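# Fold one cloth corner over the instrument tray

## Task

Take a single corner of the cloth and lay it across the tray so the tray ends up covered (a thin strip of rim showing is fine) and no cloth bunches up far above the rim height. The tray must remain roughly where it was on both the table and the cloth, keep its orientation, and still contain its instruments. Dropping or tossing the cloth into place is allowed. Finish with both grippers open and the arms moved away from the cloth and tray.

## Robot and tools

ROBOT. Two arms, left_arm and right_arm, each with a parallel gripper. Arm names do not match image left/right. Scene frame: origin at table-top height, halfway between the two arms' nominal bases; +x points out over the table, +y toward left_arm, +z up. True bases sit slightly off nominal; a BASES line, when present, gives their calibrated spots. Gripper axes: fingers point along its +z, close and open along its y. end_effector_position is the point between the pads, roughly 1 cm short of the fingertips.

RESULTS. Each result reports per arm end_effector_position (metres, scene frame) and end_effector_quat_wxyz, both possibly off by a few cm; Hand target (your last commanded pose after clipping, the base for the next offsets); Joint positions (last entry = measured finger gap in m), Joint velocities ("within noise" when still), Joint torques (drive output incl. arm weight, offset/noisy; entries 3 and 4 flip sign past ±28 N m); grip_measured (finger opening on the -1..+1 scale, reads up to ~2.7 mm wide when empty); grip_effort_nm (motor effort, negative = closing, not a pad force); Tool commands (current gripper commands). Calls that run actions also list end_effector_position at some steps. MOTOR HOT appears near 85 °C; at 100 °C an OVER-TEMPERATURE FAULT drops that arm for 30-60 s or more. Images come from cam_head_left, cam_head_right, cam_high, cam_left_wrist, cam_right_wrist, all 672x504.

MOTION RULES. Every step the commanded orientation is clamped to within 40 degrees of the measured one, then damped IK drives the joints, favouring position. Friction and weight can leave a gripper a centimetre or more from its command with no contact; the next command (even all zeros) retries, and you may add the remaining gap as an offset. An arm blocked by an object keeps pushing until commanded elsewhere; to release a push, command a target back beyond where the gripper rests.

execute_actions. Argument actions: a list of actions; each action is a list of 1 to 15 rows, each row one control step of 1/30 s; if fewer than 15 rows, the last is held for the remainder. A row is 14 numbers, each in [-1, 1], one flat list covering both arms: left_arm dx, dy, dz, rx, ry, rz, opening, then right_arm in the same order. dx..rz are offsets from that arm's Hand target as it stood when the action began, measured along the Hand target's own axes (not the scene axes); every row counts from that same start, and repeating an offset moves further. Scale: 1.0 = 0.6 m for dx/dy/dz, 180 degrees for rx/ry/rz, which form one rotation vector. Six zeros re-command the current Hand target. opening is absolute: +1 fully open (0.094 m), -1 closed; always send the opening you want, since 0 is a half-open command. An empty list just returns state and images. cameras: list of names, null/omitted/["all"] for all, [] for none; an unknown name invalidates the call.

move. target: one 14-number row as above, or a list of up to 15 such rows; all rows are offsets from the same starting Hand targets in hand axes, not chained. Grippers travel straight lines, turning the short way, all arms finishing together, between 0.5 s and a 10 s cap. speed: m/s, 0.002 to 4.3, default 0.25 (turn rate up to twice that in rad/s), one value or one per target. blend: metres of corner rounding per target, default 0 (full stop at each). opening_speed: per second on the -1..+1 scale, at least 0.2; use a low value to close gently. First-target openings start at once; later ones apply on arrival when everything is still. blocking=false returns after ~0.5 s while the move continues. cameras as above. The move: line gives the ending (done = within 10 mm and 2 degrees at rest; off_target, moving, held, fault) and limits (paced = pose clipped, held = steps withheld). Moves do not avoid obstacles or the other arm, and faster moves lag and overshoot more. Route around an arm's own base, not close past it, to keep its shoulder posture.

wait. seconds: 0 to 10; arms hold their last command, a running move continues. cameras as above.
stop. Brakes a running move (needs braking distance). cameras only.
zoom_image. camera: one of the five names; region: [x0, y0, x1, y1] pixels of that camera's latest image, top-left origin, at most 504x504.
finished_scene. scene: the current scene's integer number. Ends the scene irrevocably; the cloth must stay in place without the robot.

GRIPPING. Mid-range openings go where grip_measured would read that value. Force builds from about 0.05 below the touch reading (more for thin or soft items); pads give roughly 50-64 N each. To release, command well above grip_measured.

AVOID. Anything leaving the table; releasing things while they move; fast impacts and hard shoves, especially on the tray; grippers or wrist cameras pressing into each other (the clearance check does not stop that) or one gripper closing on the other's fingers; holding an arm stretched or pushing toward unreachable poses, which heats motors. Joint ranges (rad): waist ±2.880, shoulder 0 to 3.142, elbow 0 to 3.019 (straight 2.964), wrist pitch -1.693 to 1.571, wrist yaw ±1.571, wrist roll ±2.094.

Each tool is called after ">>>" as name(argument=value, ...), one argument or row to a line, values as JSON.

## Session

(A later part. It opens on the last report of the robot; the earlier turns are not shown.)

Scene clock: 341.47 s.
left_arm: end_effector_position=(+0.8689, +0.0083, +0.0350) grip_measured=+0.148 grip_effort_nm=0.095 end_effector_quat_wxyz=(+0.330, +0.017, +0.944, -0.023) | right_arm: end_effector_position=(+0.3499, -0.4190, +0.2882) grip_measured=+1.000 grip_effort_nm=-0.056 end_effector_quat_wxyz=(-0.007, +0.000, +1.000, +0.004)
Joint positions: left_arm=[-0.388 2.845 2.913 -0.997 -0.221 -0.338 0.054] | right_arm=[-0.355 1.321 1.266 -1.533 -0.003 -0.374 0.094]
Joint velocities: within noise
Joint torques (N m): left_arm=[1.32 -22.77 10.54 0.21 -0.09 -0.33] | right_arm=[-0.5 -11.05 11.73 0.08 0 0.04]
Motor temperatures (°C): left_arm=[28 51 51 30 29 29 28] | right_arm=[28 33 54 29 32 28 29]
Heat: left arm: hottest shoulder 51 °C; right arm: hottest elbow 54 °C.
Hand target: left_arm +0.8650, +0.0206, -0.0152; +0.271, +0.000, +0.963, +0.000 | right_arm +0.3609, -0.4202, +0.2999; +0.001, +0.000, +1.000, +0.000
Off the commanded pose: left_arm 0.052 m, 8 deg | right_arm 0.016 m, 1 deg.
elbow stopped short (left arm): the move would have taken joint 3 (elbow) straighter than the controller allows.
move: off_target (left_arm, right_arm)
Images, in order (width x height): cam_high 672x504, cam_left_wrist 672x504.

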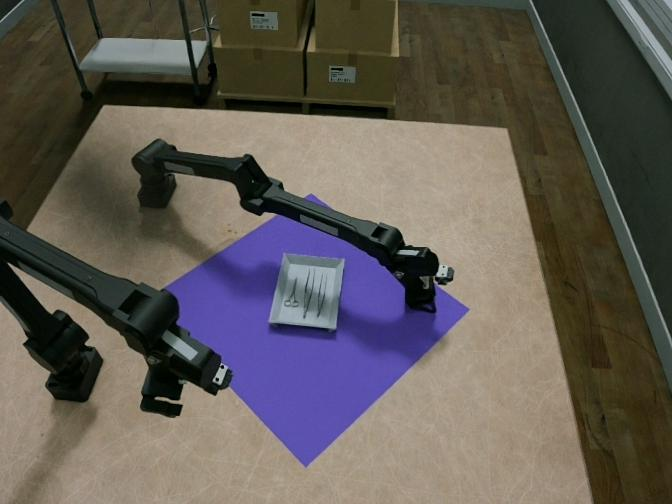

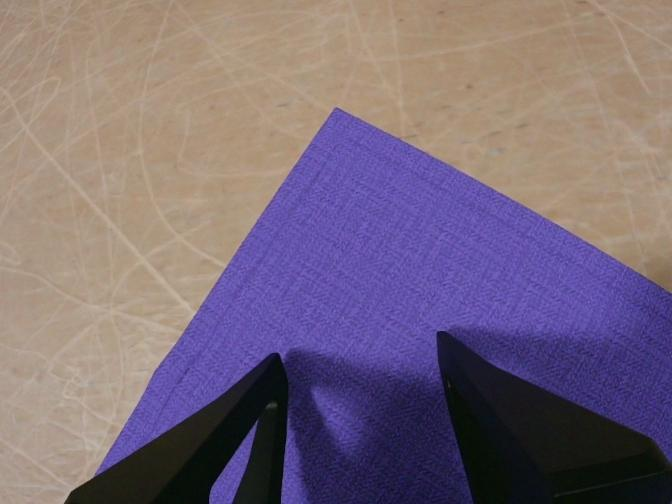

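>>> move(
  target=[
    [-0.124,-0.02,-0.09,0,-0.153,0,0.1,0,0,0,0,0,0,1],
    [-0.142,-0.015,-0.03,0,-0.153,0,0.1,0,0,0,0,0,0,1],
    [-0.088,-0.006,0.054,0,-0.153,0,0.1,0,0,0,0,0,0,1],
  ],
  speed=[0.2,0.15,0.08],
  cameras=["cam_high","cam_left_wrist"],
)

>>> zoom_image(
  camera="cam_high",
  region=[390, 240, 490, 330],
)

Scene clock: 346.67 s.
left_arm: end_effector_position=(+0.9256, +0.0085, +0.0388) grip_measured=+0.102 grip_effort_nm=-0.149 end_effector_quat_wxyz=(+0.511, -0.007, +0.859, -0.013) | right_arm: end_effector_position=(+0.3499, -0.4190, +0.2882) grip_measured=+1.000 grip_effort_nm=-0.051 end_effector_quat_wxyz=(-0.007, +0.000, +1.000, +0.004)
Joint positions: left_arm=[-0.388 2.81 2.66 -0.389 -0.377 -0.25 0.052] | right_arm=[-0.355 1.321 1.266 -1.533 -0.003 -0.374 0.094]
Joint velocities: within noise
Joint torques (N m): left_arm=[1.2 -23.12 9.37 2.21 -0.06 0.1] | right_arm=[-0.85 -10.52 11.64 -0.13 -0.01 0.12]
Motor temperatures (°C): left_arm=[28 50 50 30 29 29 28] | right_arm=[28 33 54 29 32 28 29]
Heat: left arm: hottest shoulder 50 °C; right arm: hottest elbow 54 °C.
Hand target: left_arm +0.9269, +0.0171, -0.0155; +0.492, +0.000, +0.871, +0.000 | right_arm +0.3609, -0.4202, +0.2999; +0.001, +0.000, +1.000, +0.000
Off the commanded pose: left_arm 0.055 m, 3 deg | right_arm 0.016 m, 1 deg.
move: off_target (left_arm, right_arm)
Images, in order (width x height): cam_high 672x504, cam_left_wrist 672x504.

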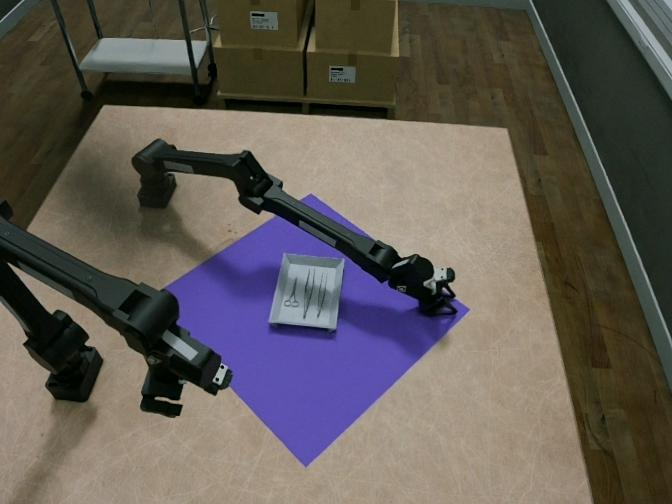

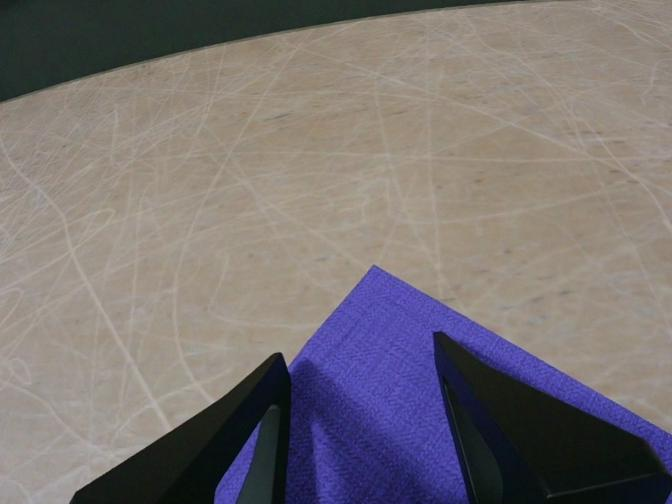

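Scaled by 5.040 from the camera's 672x504 image, which has a finer 960x720 frame.

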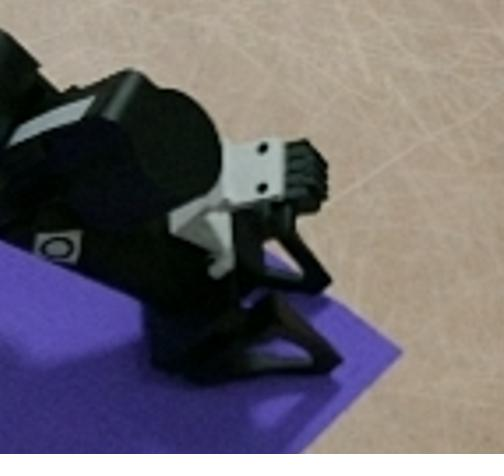

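>>> move(
  target=[
    [-0.096,0.042,-0.116,0,0.133,0,0.1,0,0,0,0,0,0,1],
    [-0.045,0.075,-0.119,0,0.133,0,0.1,0,0,0,0,0,0,1],
    [0.049,0.075,-0.072,0,0.133,0,0.1,0,0,0,0,0,0,1],
  ],
  speed=[0.2,0.15,0.08],
  cameras=["cam_high","cam_left_wrist"],
)

>>> zoom_image(
  camera="cam_high",
  region=[380, 230, 480, 320],
)

Scene clock: 369.80 s.
left_arm: end_effector_position=(+0.8795, +0.0452, +0.0337) grip_measured=+0.102 grip_effort_nm=-0.144 end_effector_quat_wxyz=(+0.331, +0.009, +0.943, -0.011) | right_arm: end_effector_position=(+0.3499, -0.4190, +0.2882) grip_measured=+1.000 grip_effort_nm=-0.051 end_effector_quat_wxyz=(-0.007, +0.000, +1.000, +0.004)
Joint positions: left_arm=[-0.348 2.762 2.744 -0.911 -0.226 -0.314 0.052] | right_arm=[-0.355 1.321 1.266 -1.533 -0.003 -0.374 0.094]
Joint velocities: within noise
Joint torques (N m): left_arm=[1.79 -24.12 6.75 1.44 -0.01 -0.16] | right_arm=[-0.26 -9.99 11.66 0.03 -0.01 0.1]
Motor temperatures (°C): left_arm=[28 51 47 30 29 29 28] | right_arm=[28 33 54 29 32 27 29]
Heat: left arm: hottest shoulder 51 °C; right arm: hottest elbow 54 °C.
Hand target: left_arm +0.8748, +0.0620, -0.0183; +0.301, +0.000, +0.954, +0.000 | right_arm +0.3609, -0.4202, +0.2999; +0.001, +0.000, +1.000, +0.000
Off the commanded pose: left_arm 0.055 m, 4 deg | right_arm 0.016 m, 1 deg.
elbow stopped short (left arm): the move would have taken joint 3 (elbow) straighter than the controller allows.
move: off_target (left_arm, right_arm)
Images, in order (width x height): cam_high 672x504, cam_left_wrist 672x504.

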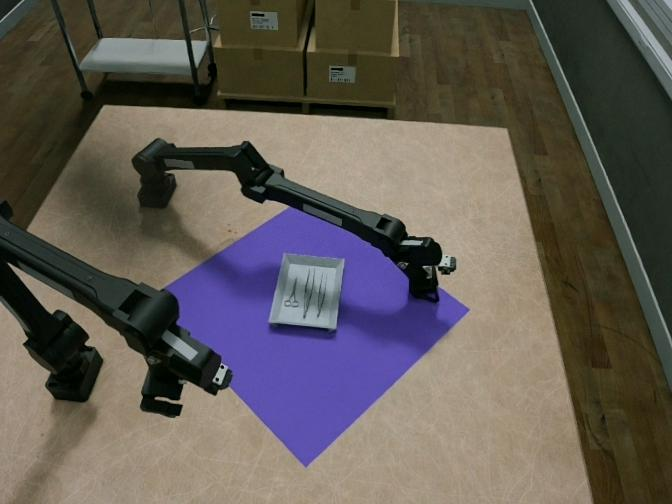

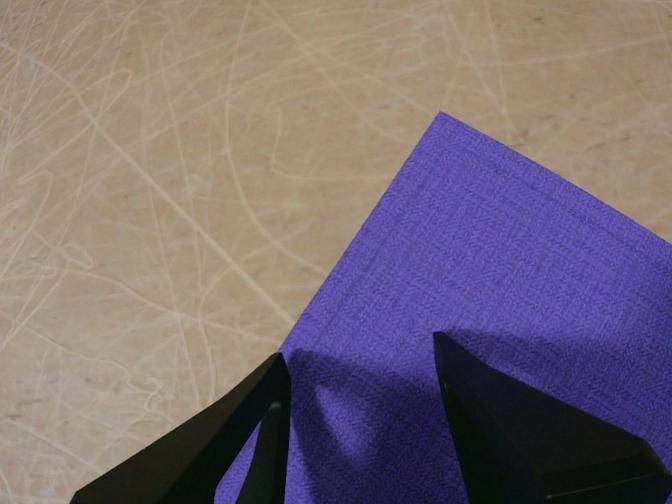

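Scaled by 5.040 from the camera's 672x504 image, which has a finer 960x720 frame.

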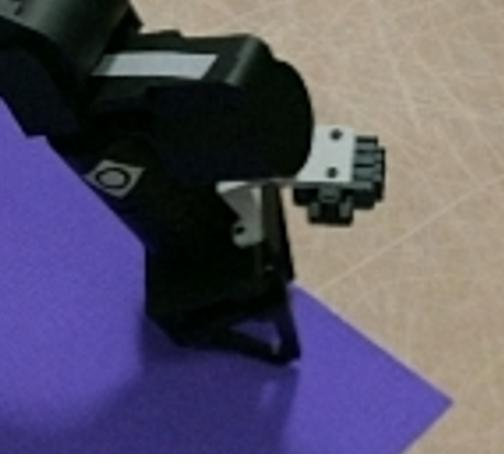

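>>> move(
  target=[
    [0,0.008,0,0,0,0,0.4,0,0,0,0,0,0,1],
    [0.01,0.008,0,0,0,0,-1,0,0,0,0,0,0,1],
  ],
  speed=0.08,
  opening_speed=0.8,
  cameras=["cam_high","cam_left_wrist"],
)

>>> zoom_image(
  camera="cam_left_wrist",
  region=[240, 290, 520, 500],
)

Scene clock: 381.80 s.
left_arm: end_effector_position=(+0.8818, +0.0580, +0.0333) grip_measured=-0.982 grip_effort_nm=-0.989 end_effector_quat_wxyz=(+0.338, +0.001, +0.941, -0.010) | right_arm: end_effector_position=(+0.3499, -0.4190, +0.2882) grip_measured=+1.000 grip_effort_nm=-0.046 end_effector_quat_wxyz=(-0.007, +0.000, +1.000, +0.004)
Joint positions: left_arm=[-0.334 2.713 2.641 -0.841 -0.228 -0.314 0.001] | right_arm=[-0.355 1.321 1.266 -1.533 -0.003 -0.374 0.094]
Joint velocities: within noise
Joint torques (N m): left_arm=[0.85 -23.82 6.69 0.96 0.12 -0.12] | right_arm=[0.15 -10.75 11.58 -0.21 0.01 0.11]
Motor temperatures (°C): left_arm=[28 52 46 30 29 29 28] | right_arm=[28 33 54 29 32 27 29]
Heat: left arm: hottest shoulder 52 °C; right arm: hottest elbow 54 °C.
Hand target: left_arm +0.8698, +0.0670, -0.0219; +0.301, +0.000, +0.954, +0.000 | right_arm +0.3609, -0.4202, +0.2999; +0.001, +0.000, +1.000, +0.000
Off the commanded pose: left_arm 0.057 m, 5 deg | right_arm 0.016 m, 1 deg.
move: off_target (left_arm, right_arm); target 2's new opening was sent with left_arm's hand 0.060 m and 5 deg from that target
Images, in order (width x height): cam_high 672x504, cam_left_wrist 672x504.

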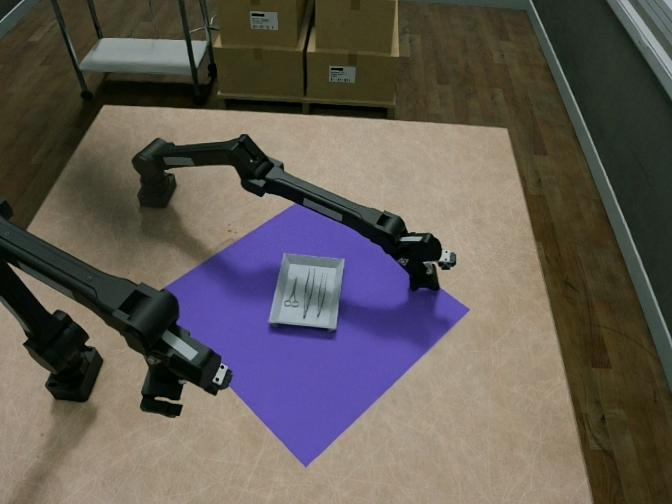

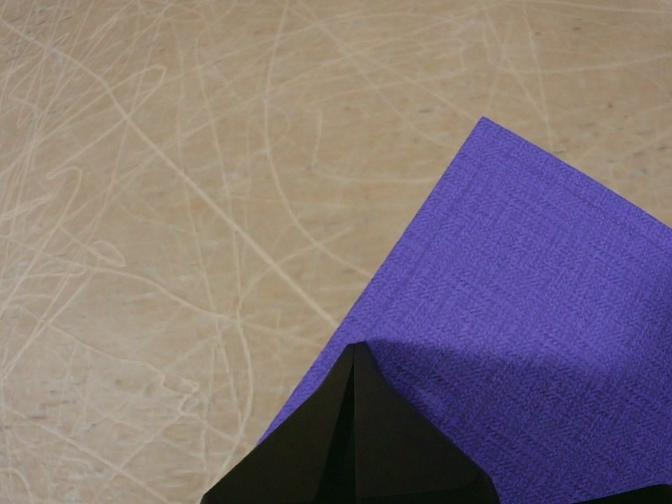

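Scaled by 1.800 from the camera's 672x504 image, which has a finer 960x720 frame.

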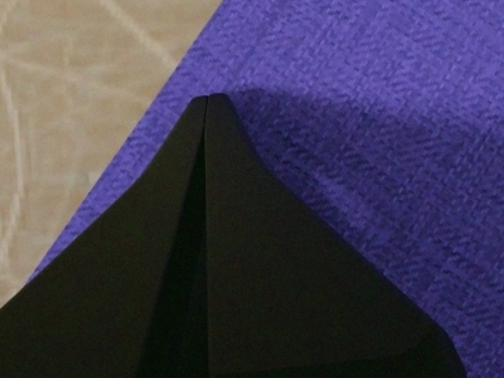

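>>> zoom_image(
  camera="cam_high",
  region=[395, 225, 475, 305],
)

>>> wait(
  seconds=0.1,
  cameras=["cam_head_left","cam_head_right"],
)

>>> zoom_image(
  camera="cam_head_right",
  region=[180, 130, 400, 300],
)

Scaled by 6.300 from the camera's 672x504 image, which has a finer 960x720 frame.

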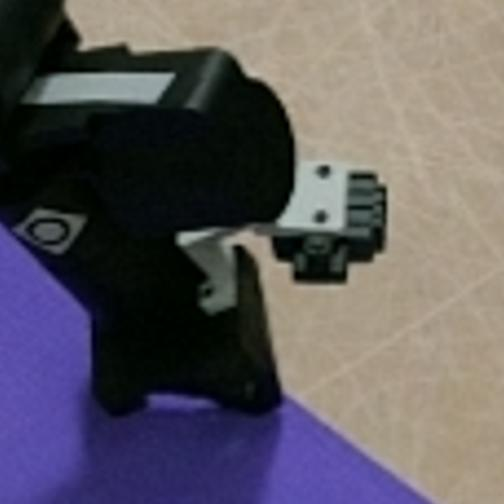

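Scene clock: 397.33 s.
left_arm: end_effector_position=(+0.8818, +0.0580, +0.0333) grip_measured=-0.982 grip_effort_nm=-0.984 end_effector_quat_wxyz=(+0.338, +0.001, +0.941, -0.010) | right_arm: end_effector_position=(+0.3499, -0.4190, +0.2882) grip_measured=+1.000 grip_effort_nm=-0.051 end_effector_quat_wxyz=(-0.007, +0.000, +1.000, +0.004)
Joint positions: left_arm=[-0.334 2.713 2.641 -0.841 -0.228 -0.314 0.001] | right_arm=[-0.355 1.321 1.266 -1.533 -0.003 -0.374 0.094]
Joint velocities: within noise
Joint torques (N m): left_arm=[0.91 -23.88 6.69 0.95 0.12 -0.13] | right_arm=[0.62 -10.23 11.77 -0.28 0.01 0.08]
Motor temperatures (°C): left_arm=[28 48 45 30 29 29 29] | right_arm=[28 33 54 29 31 27 29]
Heat: left arm: hottest shoulder 48 °C; right arm: hottest elbow 54 °C.
Hand target: left_arm +0.8698, +0.0670, -0.0219; +0.301, +0.000, +0.954, +0.000 | right_arm +0.3609, -0.4202, +0.2999; +0.001, +0.000, +1.000, +0.000
Tool commands: left_gripper/opening=-1.0 right_gripper/opening=+1.0
Off the commanded pose: left_arm 0.057 m, 5 deg | right_arm 0.016 m, 1 deg.
wait: 0.10 s; at rest from the start
Images, in order (width x height): cam_head_left 672x504, cam_head_right 672x504.

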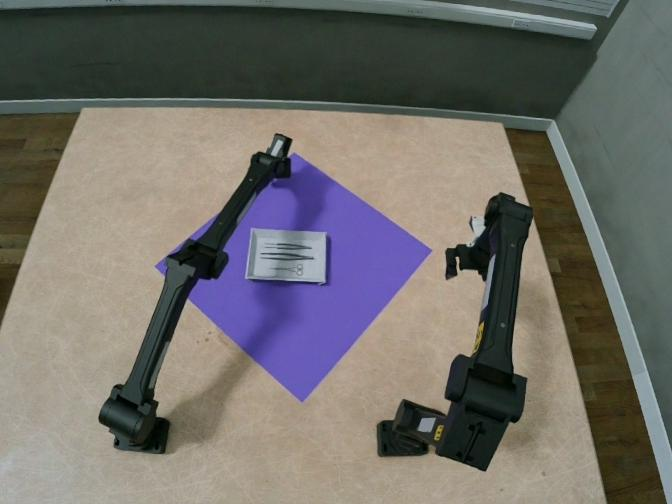

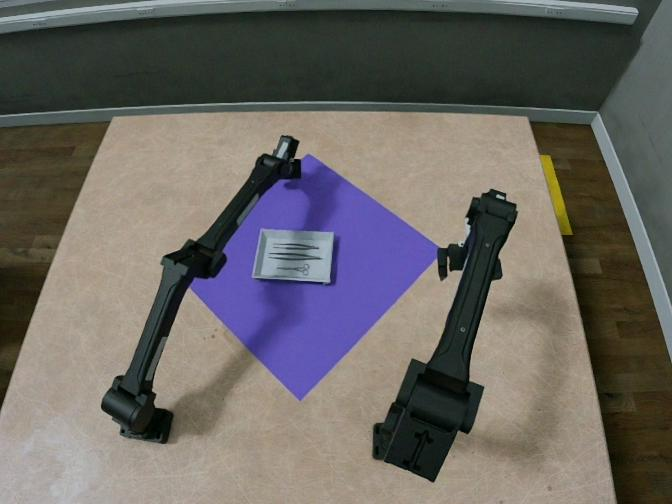

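Scaled by 2.291 from the camera's 672x504 image, which has a finer 960x720 frame.

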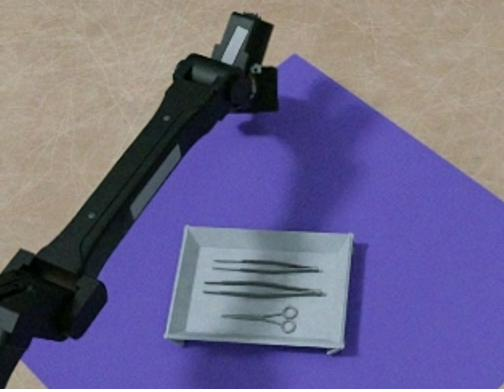

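>>> move(
  target=[
    [-0.143,0,-0.205,0,0,0,-1,0.365,0.67,0.25,0,0,0,0.05],
    [0.258,0.667,-0.852,0,0,0,-1,0.365,0.67,0.4165,0,0,0,0.05],
  ],
  speed=0.4,
)

Scene clock: 423.07 s.
left_arm: end_effector_position=(+0.4493, +0.4690, +0.3150) grip_measured=-0.982 grip_effort_nm=-0.979 end_effector_quat_wxyz=(+0.310, -0.009, +0.951, +0.001) | right_arm: end_effector_position=(+0.1412, -0.0164, +0.0545) grip_measured=+0.052 grip_effort_nm=-0.178 end_effector_quat_wxyz=(+0.001, -0.006, +1.000, +0.004)
Joint positions: left_arm=[0.326 1.126 1.09 -0.919 0.148 0.2 0.001] | right_arm=[1.116 1.374 0.642 -0.831 -0.002 1.085 0.049]
Joint velocities: within noise
Joint torques (N m): left_arm=[0.03 -5.83 9.13 1.06 0.11 0.16] | right_arm=[-0.97 -7.77 5.93 0.88 0.19 0.09]
Motor temperatures (°C): left_arm=[28 46 44 30 29 29 29] | right_arm=[28 33 54 29 31 27 29]
Heat: left arm: hottest shoulder 46 °C; right arm: hottest elbow 54 °C.
Hand target: left_arm +0.4499, +0.4671, +0.3083; +0.301, +0.000, +0.954, +0.000 | right_arm +0.1424, -0.0184, +0.0495; +0.001, +0.000, +1.000, +0.000
Off the commanded pose: left_arm 0.007 m, 2 deg | right_arm 0.005 m, 1 deg.
elbow stopped short (left arm): the move would have taken joint 3 (elbow) straighter than the controller allows.
move: done

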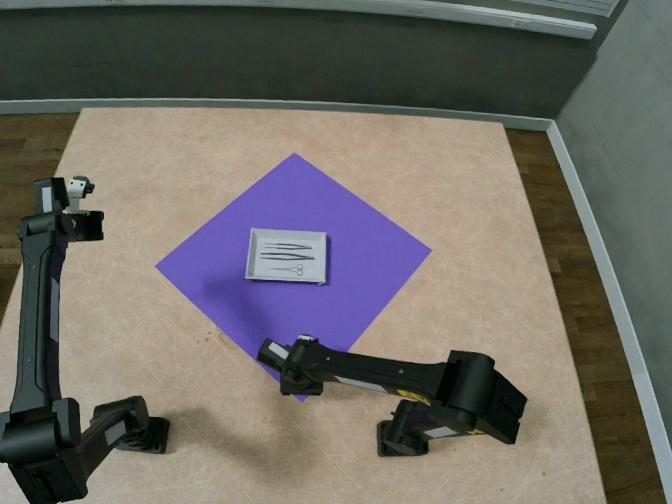

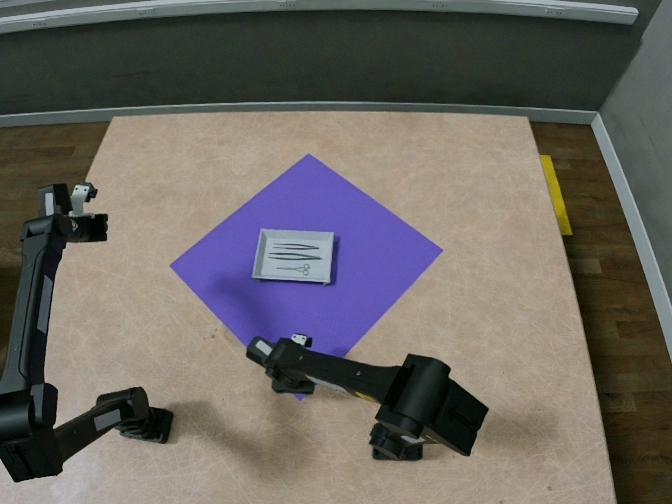

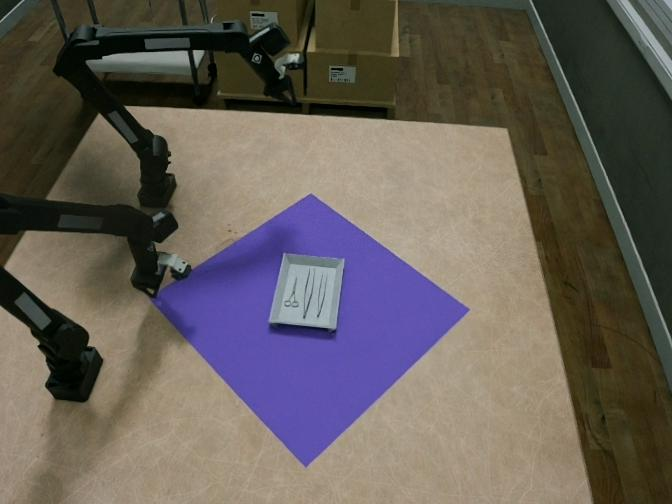

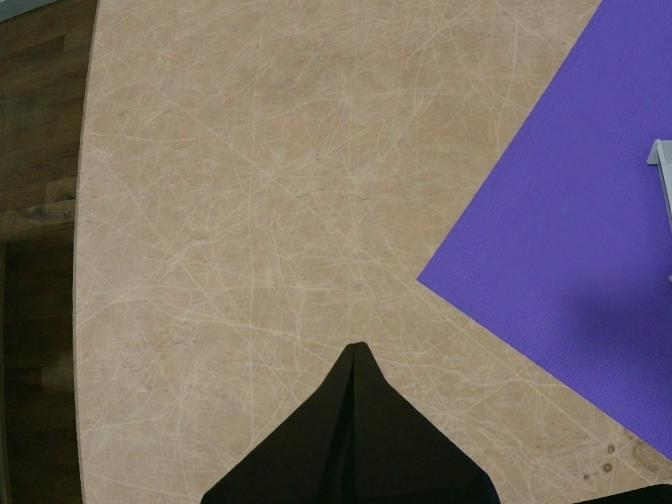

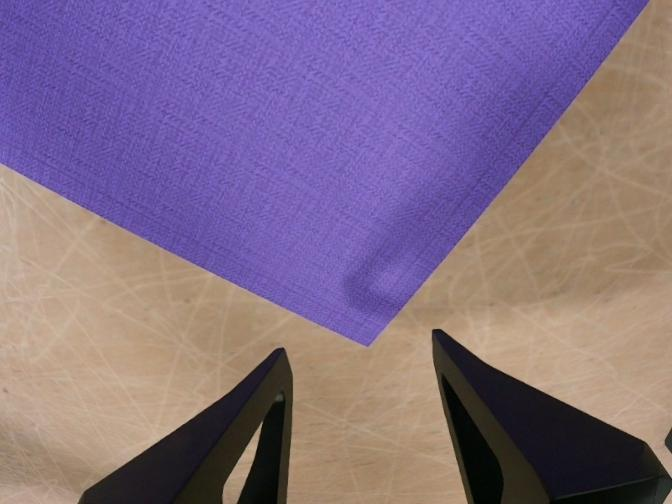

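>>> move(
  target=[
    [0,0,0,0,0,0,-1,0,-0.003,0.082,0,0,0,0.05],
    [0,0,0,0,0,0,-1,0,-0.003,0.083,0,0,0,-1],
  ],
  speed=0.1,
  opening_speed=0.6,
  cameras=["cam_high","cam_right_wrist"],
)

Scene clock: 437.73 s.
left_arm: end_effector_position=(+0.4493, +0.4690, +0.3150) grip_measured=-0.982 grip_effort_nm=-0.989 end_effector_quat_wxyz=(+0.310, -0.008, +0.951, +0.001) | right_arm: end_effector_position=(+0.1454, -0.0094, +0.0173) grip_measured=-0.993 grip_effort_nm=-0.432 end_effector_quat_wxyz=(+0.011, -0.006, +1.000, +0.020)
Joint positions: left_arm=[0.326 1.126 1.09 -0.919 0.148 0.201 0.001] | right_arm=[1.116 1.469 0.6 -0.656 0.001 1.085 0]
Joint velocities: within noise
Joint torques (N m): left_arm=[0.03 -5.83 9.14 1.06 0.11 0.17] | right_arm=[-0.85 -6.18 4.44 0.88 0.02 0.12]
Motor temperatures (°C): left_arm=[28 45 44 30 29 29 30] | right_arm=[28 33 51 29 31 27 29]
Heat: left arm: hottest shoulder 45 °C; right arm: hottest elbow 51 °C.
Hand target: left_arm +0.4499, +0.4671, +0.3083; +0.301, +0.000, +0.954, +0.000 | right_arm +0.1425, -0.0201, -0.0003; +0.001, +0.000, +1.000, +0.000
Off the commanded pose: left_arm 0.007 m, 2 deg | right_arm 0.021 m, 3 deg.
move: off_target (right_arm); target 2's new opening was sent with right_arm's hand 0.019 m and 2 deg from that target
Images, in order (width x height): cam_high 672x504, cam_right_wrist 672x504.

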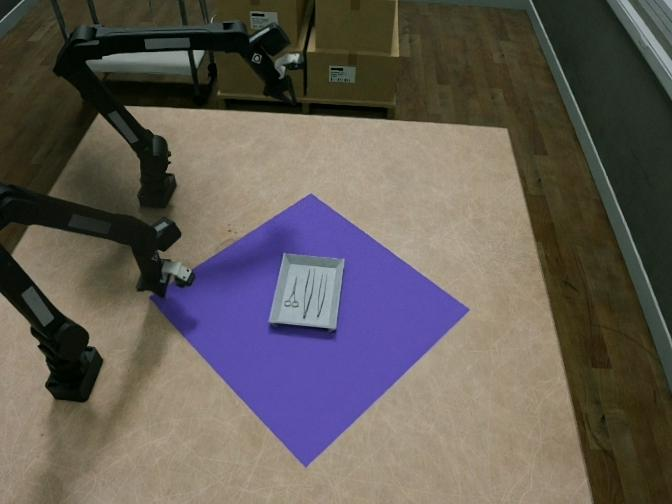

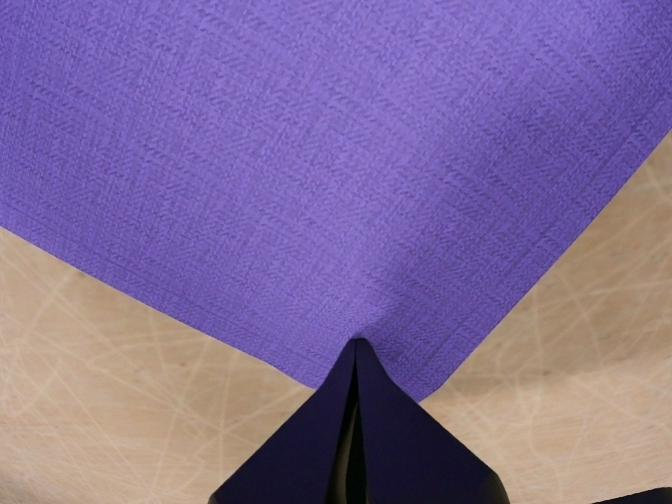

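>>> move(
  target=[0,0,0,0,0,0,-1,-0.03,0,-0.12,0,0,0,-1],
  speed=0.15,
  cameras=["cam_right_wrist"],
)

Scene clock: 443.40 s.
left_arm: end_effector_position=(+0.4493, +0.4690, +0.3150) grip_measured=-0.982 grip_effort_nm=-0.984 end_effector_quat_wxyz=(+0.310, -0.008, +0.951, +0.001) | right_arm: end_effector_position=(+0.1530, -0.0261, +0.0660) grip_measured=-0.993 grip_effort_nm=-0.432 end_effector_quat_wxyz=(-0.001, +0.000, +1.000, -0.003)
Joint positions: left_arm=[0.326 1.126 1.09 -0.919 0.148 0.201 0.001] | right_arm=[1.068 1.35 0.658 -0.886 0.001 1.049 0]
Joint velocities: within noise
Joint torques (N m): left_arm=[0.03 -5.83 9.13 1.07 0.11 0.17] | right_arm=[-2.2 -8.41 8.39 -0.17 -0.02 -0.07]
Motor temperatures (°C): left_arm=[28 45 44 30 29 29 30] | right_arm=[28 33 51 29 31 27 29]
Heat: left arm: hottest shoulder 45 °C; right arm: hottest elbow 51 °C.
Hand target: left_arm +0.4499, +0.4671, +0.3083; +0.301, +0.000, +0.954, +0.000 | right_arm +0.1603, -0.0201, +0.0717; +0.001, +0.000, +1.000, +0.000
Off the commanded pose: left_arm 0.007 m, 2 deg | right_arm 0.011 m, 0 deg.
move: off_target (right_arm)
Images, in order (width x height): cam_right_wrist 672x504.

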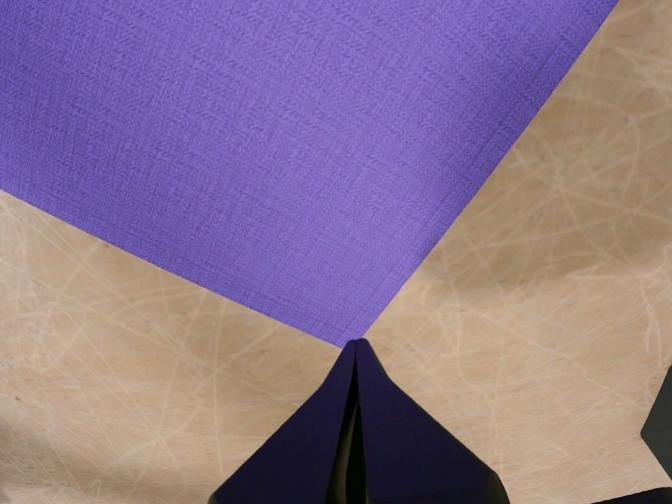

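>>> move(
  target=[
    [0,0,0,0,0,0,-1,0.055,0.003,0.04,0,0,0,0.2],
    [0,0,0,0,0,0,-1,0.055,0.003,0.13,0,0,0,0.2],
  ],
  speed=0.1,
  cameras=["cam_right_wrist"],
)

Scene clock: 454.50 s.
left_arm: end_effector_position=(+0.4493, +0.4690, +0.3150) grip_measured=-0.982 grip_effort_nm=-0.984 end_effector_quat_wxyz=(+0.310, -0.008, +0.951, +0.001) | right_arm: end_effector_position=(+0.1301, -0.0160, +0.0164) grip_measured=+0.198 grip_effort_nm=0.085 end_effector_quat_wxyz=(+0.004, -0.002, +1.000, +0.009)
Joint positions: left_arm=[0.326 1.126 1.09 -0.919 0.148 0.201 0.001] | right_arm=[1.152 1.455 0.581 -0.676 0 1.128 0.056]
Joint velocities: within noise
Joint torques (N m): left_arm=[0.03 -5.83 9.13 1.06 0.11 0.17] | right_arm=[-0.5 -4.31 4.23 2.67 0.14 0.16]
Motor temperatures (°C): left_arm=[28 44 45 30 29 29 30] | right_arm=[28 33 50 29 31 27 29]
Heat: left arm: hottest elbow 45 °C; right arm: hottest elbow 50 °C.
Hand target: left_arm +0.4499, +0.4671, +0.3083; +0.301, +0.000, +0.954, +0.000 | right_arm +0.1275, -0.0183, -0.0064; +0.001, +0.000, +1.000, +0.000
Off the commanded pose: left_arm 0.007 m, 2 deg | right_arm 0.023 m, 1 deg.
move: off_target (right_arm)
Images, in order (width x height): cam_right_wrist 672x504.

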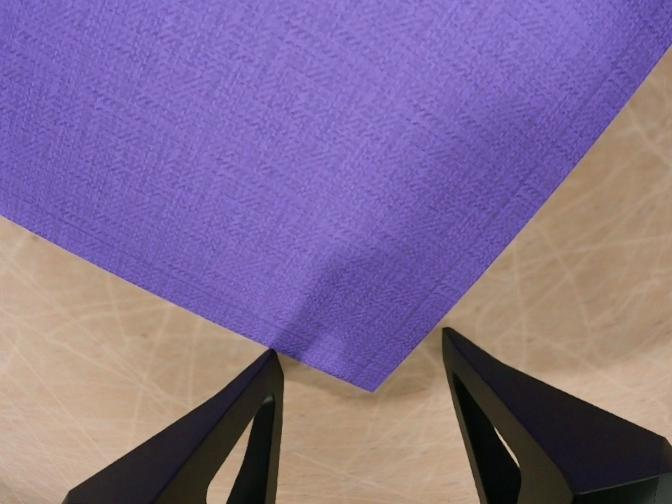

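>>> move(
  target=[0,0,0,0,0,0,-1,0,0,0,0,0,0,-1],
  speed=0.1,
  opening_speed=0.6,
  cameras=["cam_right_wrist"],
)

Scene clock: 470.53 s.
left_arm: end_effector_position=(+0.4493, +0.4690, +0.3150) grip_measured=-0.982 grip_effort_nm=-0.984 end_effector_quat_wxyz=(+0.310, -0.008, +0.951, +0.001) | right_arm: end_effector_position=(+0.1329, -0.0122, +0.0165) grip_measured=-0.986 grip_effort_nm=-0.774 end_effector_quat_wxyz=(+0.011, -0.001, +1.000, +0.017)
Joint positions: left_arm=[0.326 1.126 1.09 -0.919 0.148 0.201 0.001] | right_arm=[1.152 1.454 0.58 -0.657 0.005 1.131 0.001]
Joint velocities: within noise
Joint torques (N m): left_arm=[0.09 -5.83 9.13 1.06 0.11 0.17] | right_arm=[-0.91 -3.96 4.23 1.77 -0.04 0.09]
Motor temperatures (°C): left_arm=[28 43 45 30 29 29 30] | right_arm=[28 32 48 29 31 27 29]
Heat: left arm: hottest elbow 45 °C; right arm: hottest elbow 48 °C.
Hand target: left_arm +0.4499, +0.4671, +0.3083; +0.301, +0.000, +0.954, +0.000 | right_arm +0.1274, -0.0184, -0.0064; +0.001, +0.000, +1.000, +0.000
Off the commanded pose: left_arm 0.007 m, 1 deg | right_arm 0.024 m, 2 deg.
move: off_target (right_arm)
Images, in order (width x height): cam_right_wrist 672x504.

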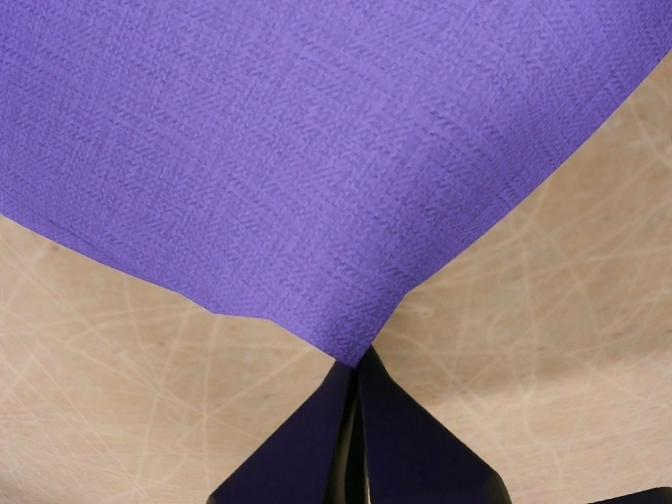

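>>> move(
  target=[
    [0,0,0,0,0,0,-1,-0.072,0.022,-0.227,0,0,0,-1],
    [0,0,0,0,0,0,-1,-0.233,0.062,-0.377,0,0,0,-1],
    [0,0,0,0,0,0,-1,-0.443,0.112,-0.443,0,0,0,-1],
    [0,0,0,0,0,0,-1,-0.638,0.158,-0.393,0,0,0,-1],
    [0,0,0,0,0,0,-1,-0.752,0.185,-0.277,0,0,0,-1],
  ],
  speed=0.2,
  blend=0.04,
  cameras=["cam_head_left","cam_high","cam_right_wrist"],
)

Scene clock: 484.53 s.
left_arm: end_effector_position=(+0.4493, +0.4690, +0.3150) grip_measured=-0.982 grip_effort_nm=-0.984 end_effector_quat_wxyz=(+0.310, -0.008, +0.951, +0.001) | right_arm: end_effector_position=(+0.5667, +0.0902, +0.1534) grip_measured=-0.987 grip_effort_nm=-0.759 end_effector_quat_wxyz=(-0.008, +0.001, +1.000, -0.008)
Joint positions: left_arm=[0.326 1.126 1.09 -0.919 0.148 0.201 0.001] | right_arm=[0.607 2.204 2.108 -1.497 0.005 0.591 0.001]
Joint velocities: within noise
Joint torques (N m): left_arm=[0.09 -5.83 9.13 1.06 0.11 0.17] | right_arm=[-1.26 -26.52 11.54 0.16 -0.13 -0.05]
Motor temperatures (°C): left_arm=[28 42 45 30 29 29 30] | right_arm=[28 32 47 29 31 27 29]
Heat: left arm: hottest elbow 45 °C; right arm: hottest elbow 47 °C.
Hand target: left_arm +0.4499, +0.4671, +0.3083; +0.301, +0.000, +0.954, +0.000 | right_arm +0.5783, +0.0927, +0.1608; +0.001, +0.000, +1.000, +0.000
Off the commanded pose: left_arm 0.007 m, 1 deg | right_arm 0.014 m, 1 deg.
move: off_target (right_arm)
Images, in order (width x height): cam_head_left 672x504, cam_high 672x504, cam_right_wrist 672x504.

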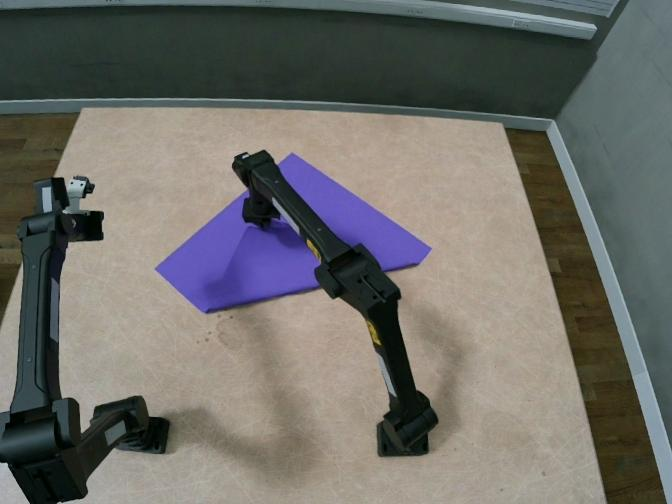

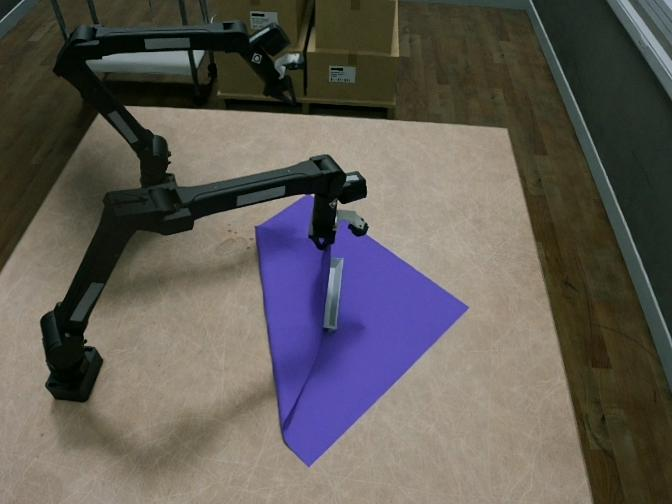

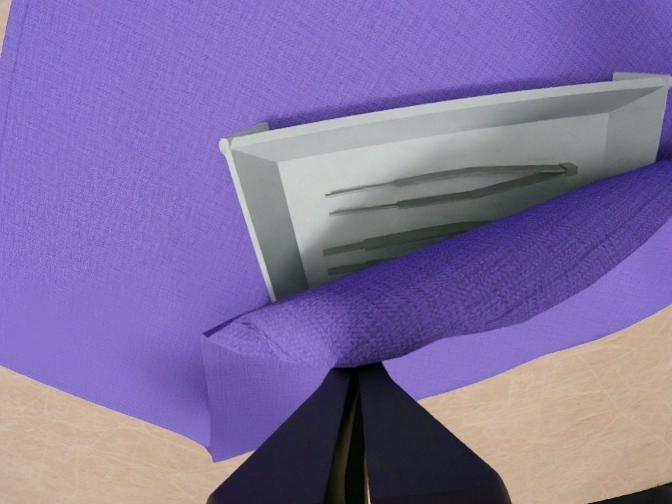

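>>> move(
  target=[0,0,0,0,0,0,-1,-0.136,-0.03,0.126,0,0,0,-1],
  speed=0.15,
  cameras=["cam_head_left","cam_high","cam_right_wrist"],
)

>>> zoom_image(
  camera="cam_high",
  region=[240, 180, 480, 470],
)

Scene clock: 491.50 s.
left_arm: end_effector_position=(+0.4493, +0.4690, +0.3150) grip_measured=-0.982 grip_effort_nm=-0.984 end_effector_quat_wxyz=(+0.310, -0.008, +0.951, +0.001) | right_arm: end_effector_position=(+0.6536, +0.0710, +0.0847) grip_measured=-0.987 grip_effort_nm=-0.755 end_effector_quat_wxyz=(-0.002, +0.004, +1.000, -0.004)
Joint positions: left_arm=[0.326 1.126 1.09 -0.919 0.148 0.201 0.001] | right_arm=[0.52 2.471 2.411 -1.519 0.005 0.51 0.001]
Joint velocities: within noise
Joint torques (N m): left_arm=[0.03 -5.83 9.13 1.06 0.11 0.17] | right_arm=[-0.44 -27.99 11.62 -0.13 -0.08 0.04]
Motor temperatures (°C): left_arm=[28 41 45 30 29 29 30] | right_arm=[28 34 48 29 31 27 29]
Heat: left arm: hottest elbow 45 °C; right arm: hottest elbow 48 °C.
Hand target: left_arm +0.4499, +0.4671, +0.3083; +0.301, +0.000, +0.954, +0.000 | right_arm +0.6600, +0.0748, +0.0853; +0.001, +0.000, +1.000, +0.000
Off the commanded pose: left_arm 0.007 m, 1 deg | right_arm 0.007 m, 1 deg.
move: done
Images, in order (width x height): cam_head_left 672x504, cam_high 672x504, cam_right_wrist 672x504.

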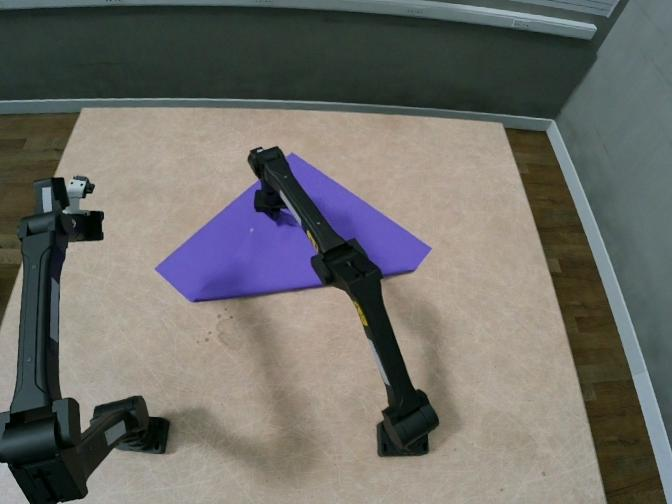

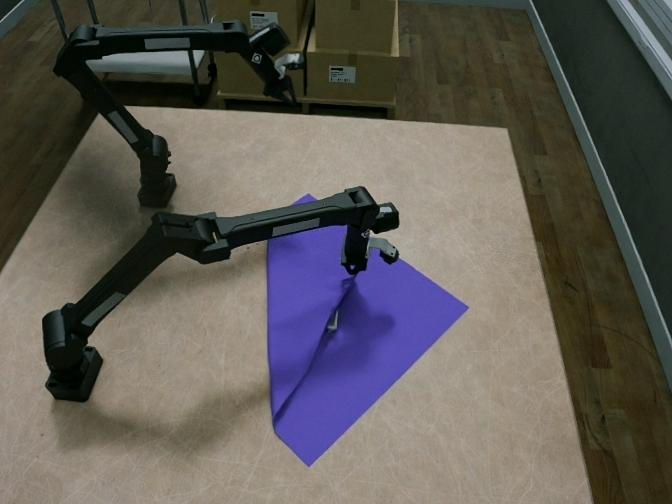

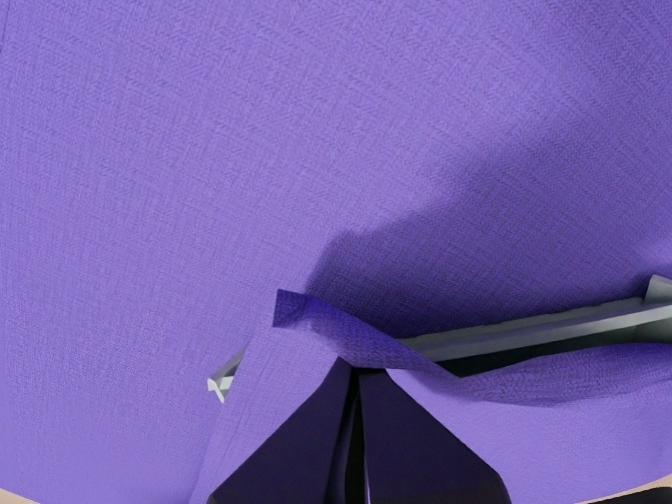

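Scaled by 1.738 from the camera's 672x504 image, which has a finer 960x720 frame.

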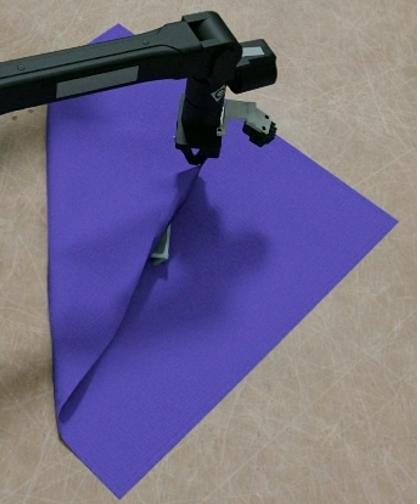

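>>> move(
  target=[0,0,0,0,0,0,-1,-0.065,-0.022,0.075,0,0,0,-1],
  speed=0.12,
  cameras=["cam_head_left","cam_high","cam_right_wrist"],
)

>>> zoom_image(
  camera="cam_high",
  region=[240, 180, 480, 470],
)

>>> zoom_image(
  camera="cam_head_left",
  region=[140, 140, 440, 320],
)

Scene clock: 498.30 s.
left_arm: end_effector_position=(+0.4493, +0.4690, +0.3150) grip_measured=-0.982 grip_effort_nm=-0.984 end_effector_quat_wxyz=(+0.310, -0.008, +0.951, +0.001) | right_arm: end_effector_position=(+0.6930, +0.0635, +0.0500) grip_measured=-0.987 grip_effort_nm=-0.759 end_effector_quat_wxyz=(+0.002, +0.002, +1.000, +0.000)
Joint positions: left_arm=[0.326 1.126 1.09 -0.919 0.148 0.201 0.001] | right_arm=[0.486 2.658 2.68 -1.59 0.001 0.472 0.001]
Joint velocities: within noise
Joint torques (N m): left_arm=[0.09 -5.83 9.13 1.07 0.11 0.17] | right_arm=[-1.55 -28.69 11.85 0.2 0.03 -0.03]
Motor temperatures (°C): left_arm=[28 41 45 30 29 29 30] | right_arm=[28 35 48 29 31 27 29]
Heat: left arm: hottest elbow 45 °C; right arm: hottest elbow 48 °C.
Hand target: left_arm +0.4499, +0.4671, +0.3083; +0.301, +0.000, +0.954, +0.000 | right_arm +0.6992, +0.0615, +0.0405; +0.001, +0.000, +1.000, +0.000
Off the commanded pose: left_arm 0.007 m, 1 deg | right_arm 0.012 m, 0 deg.
move: off_target (right_arm)
Images, in order (width x height): cam_head_left 672x504, cam_high 672x504, cam_right_wrist 672x504.

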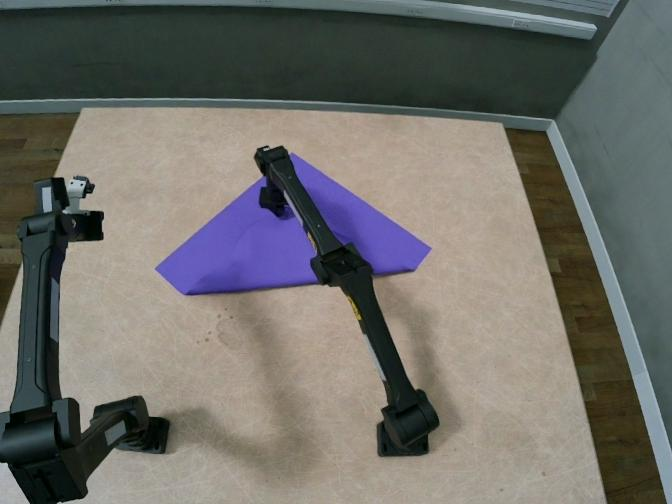

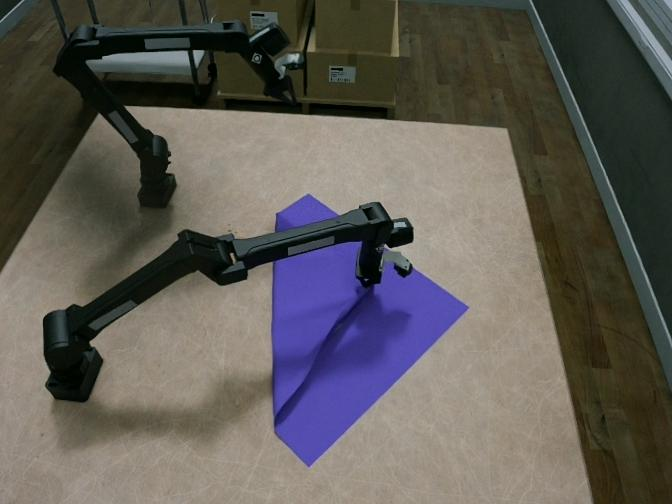

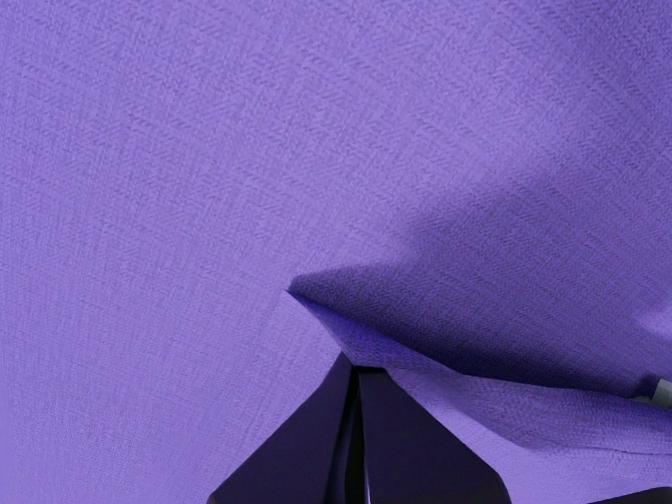

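Scaled by 1.738 from the camera's 672x504 image, which has a finer 960x720 frame.

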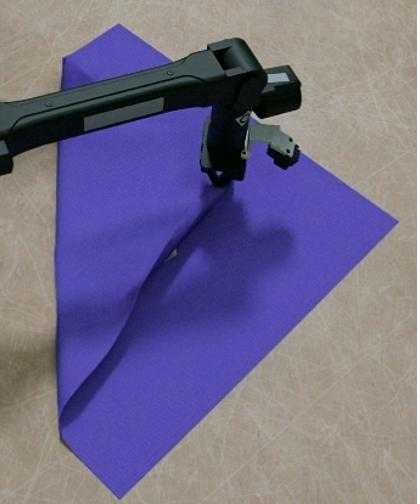

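Scaled by 1.680 from the camera's 672x504 image, which has a finer 960x720 frame.

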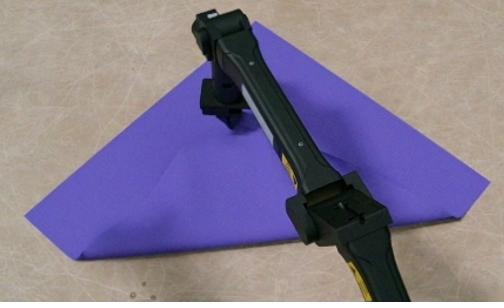

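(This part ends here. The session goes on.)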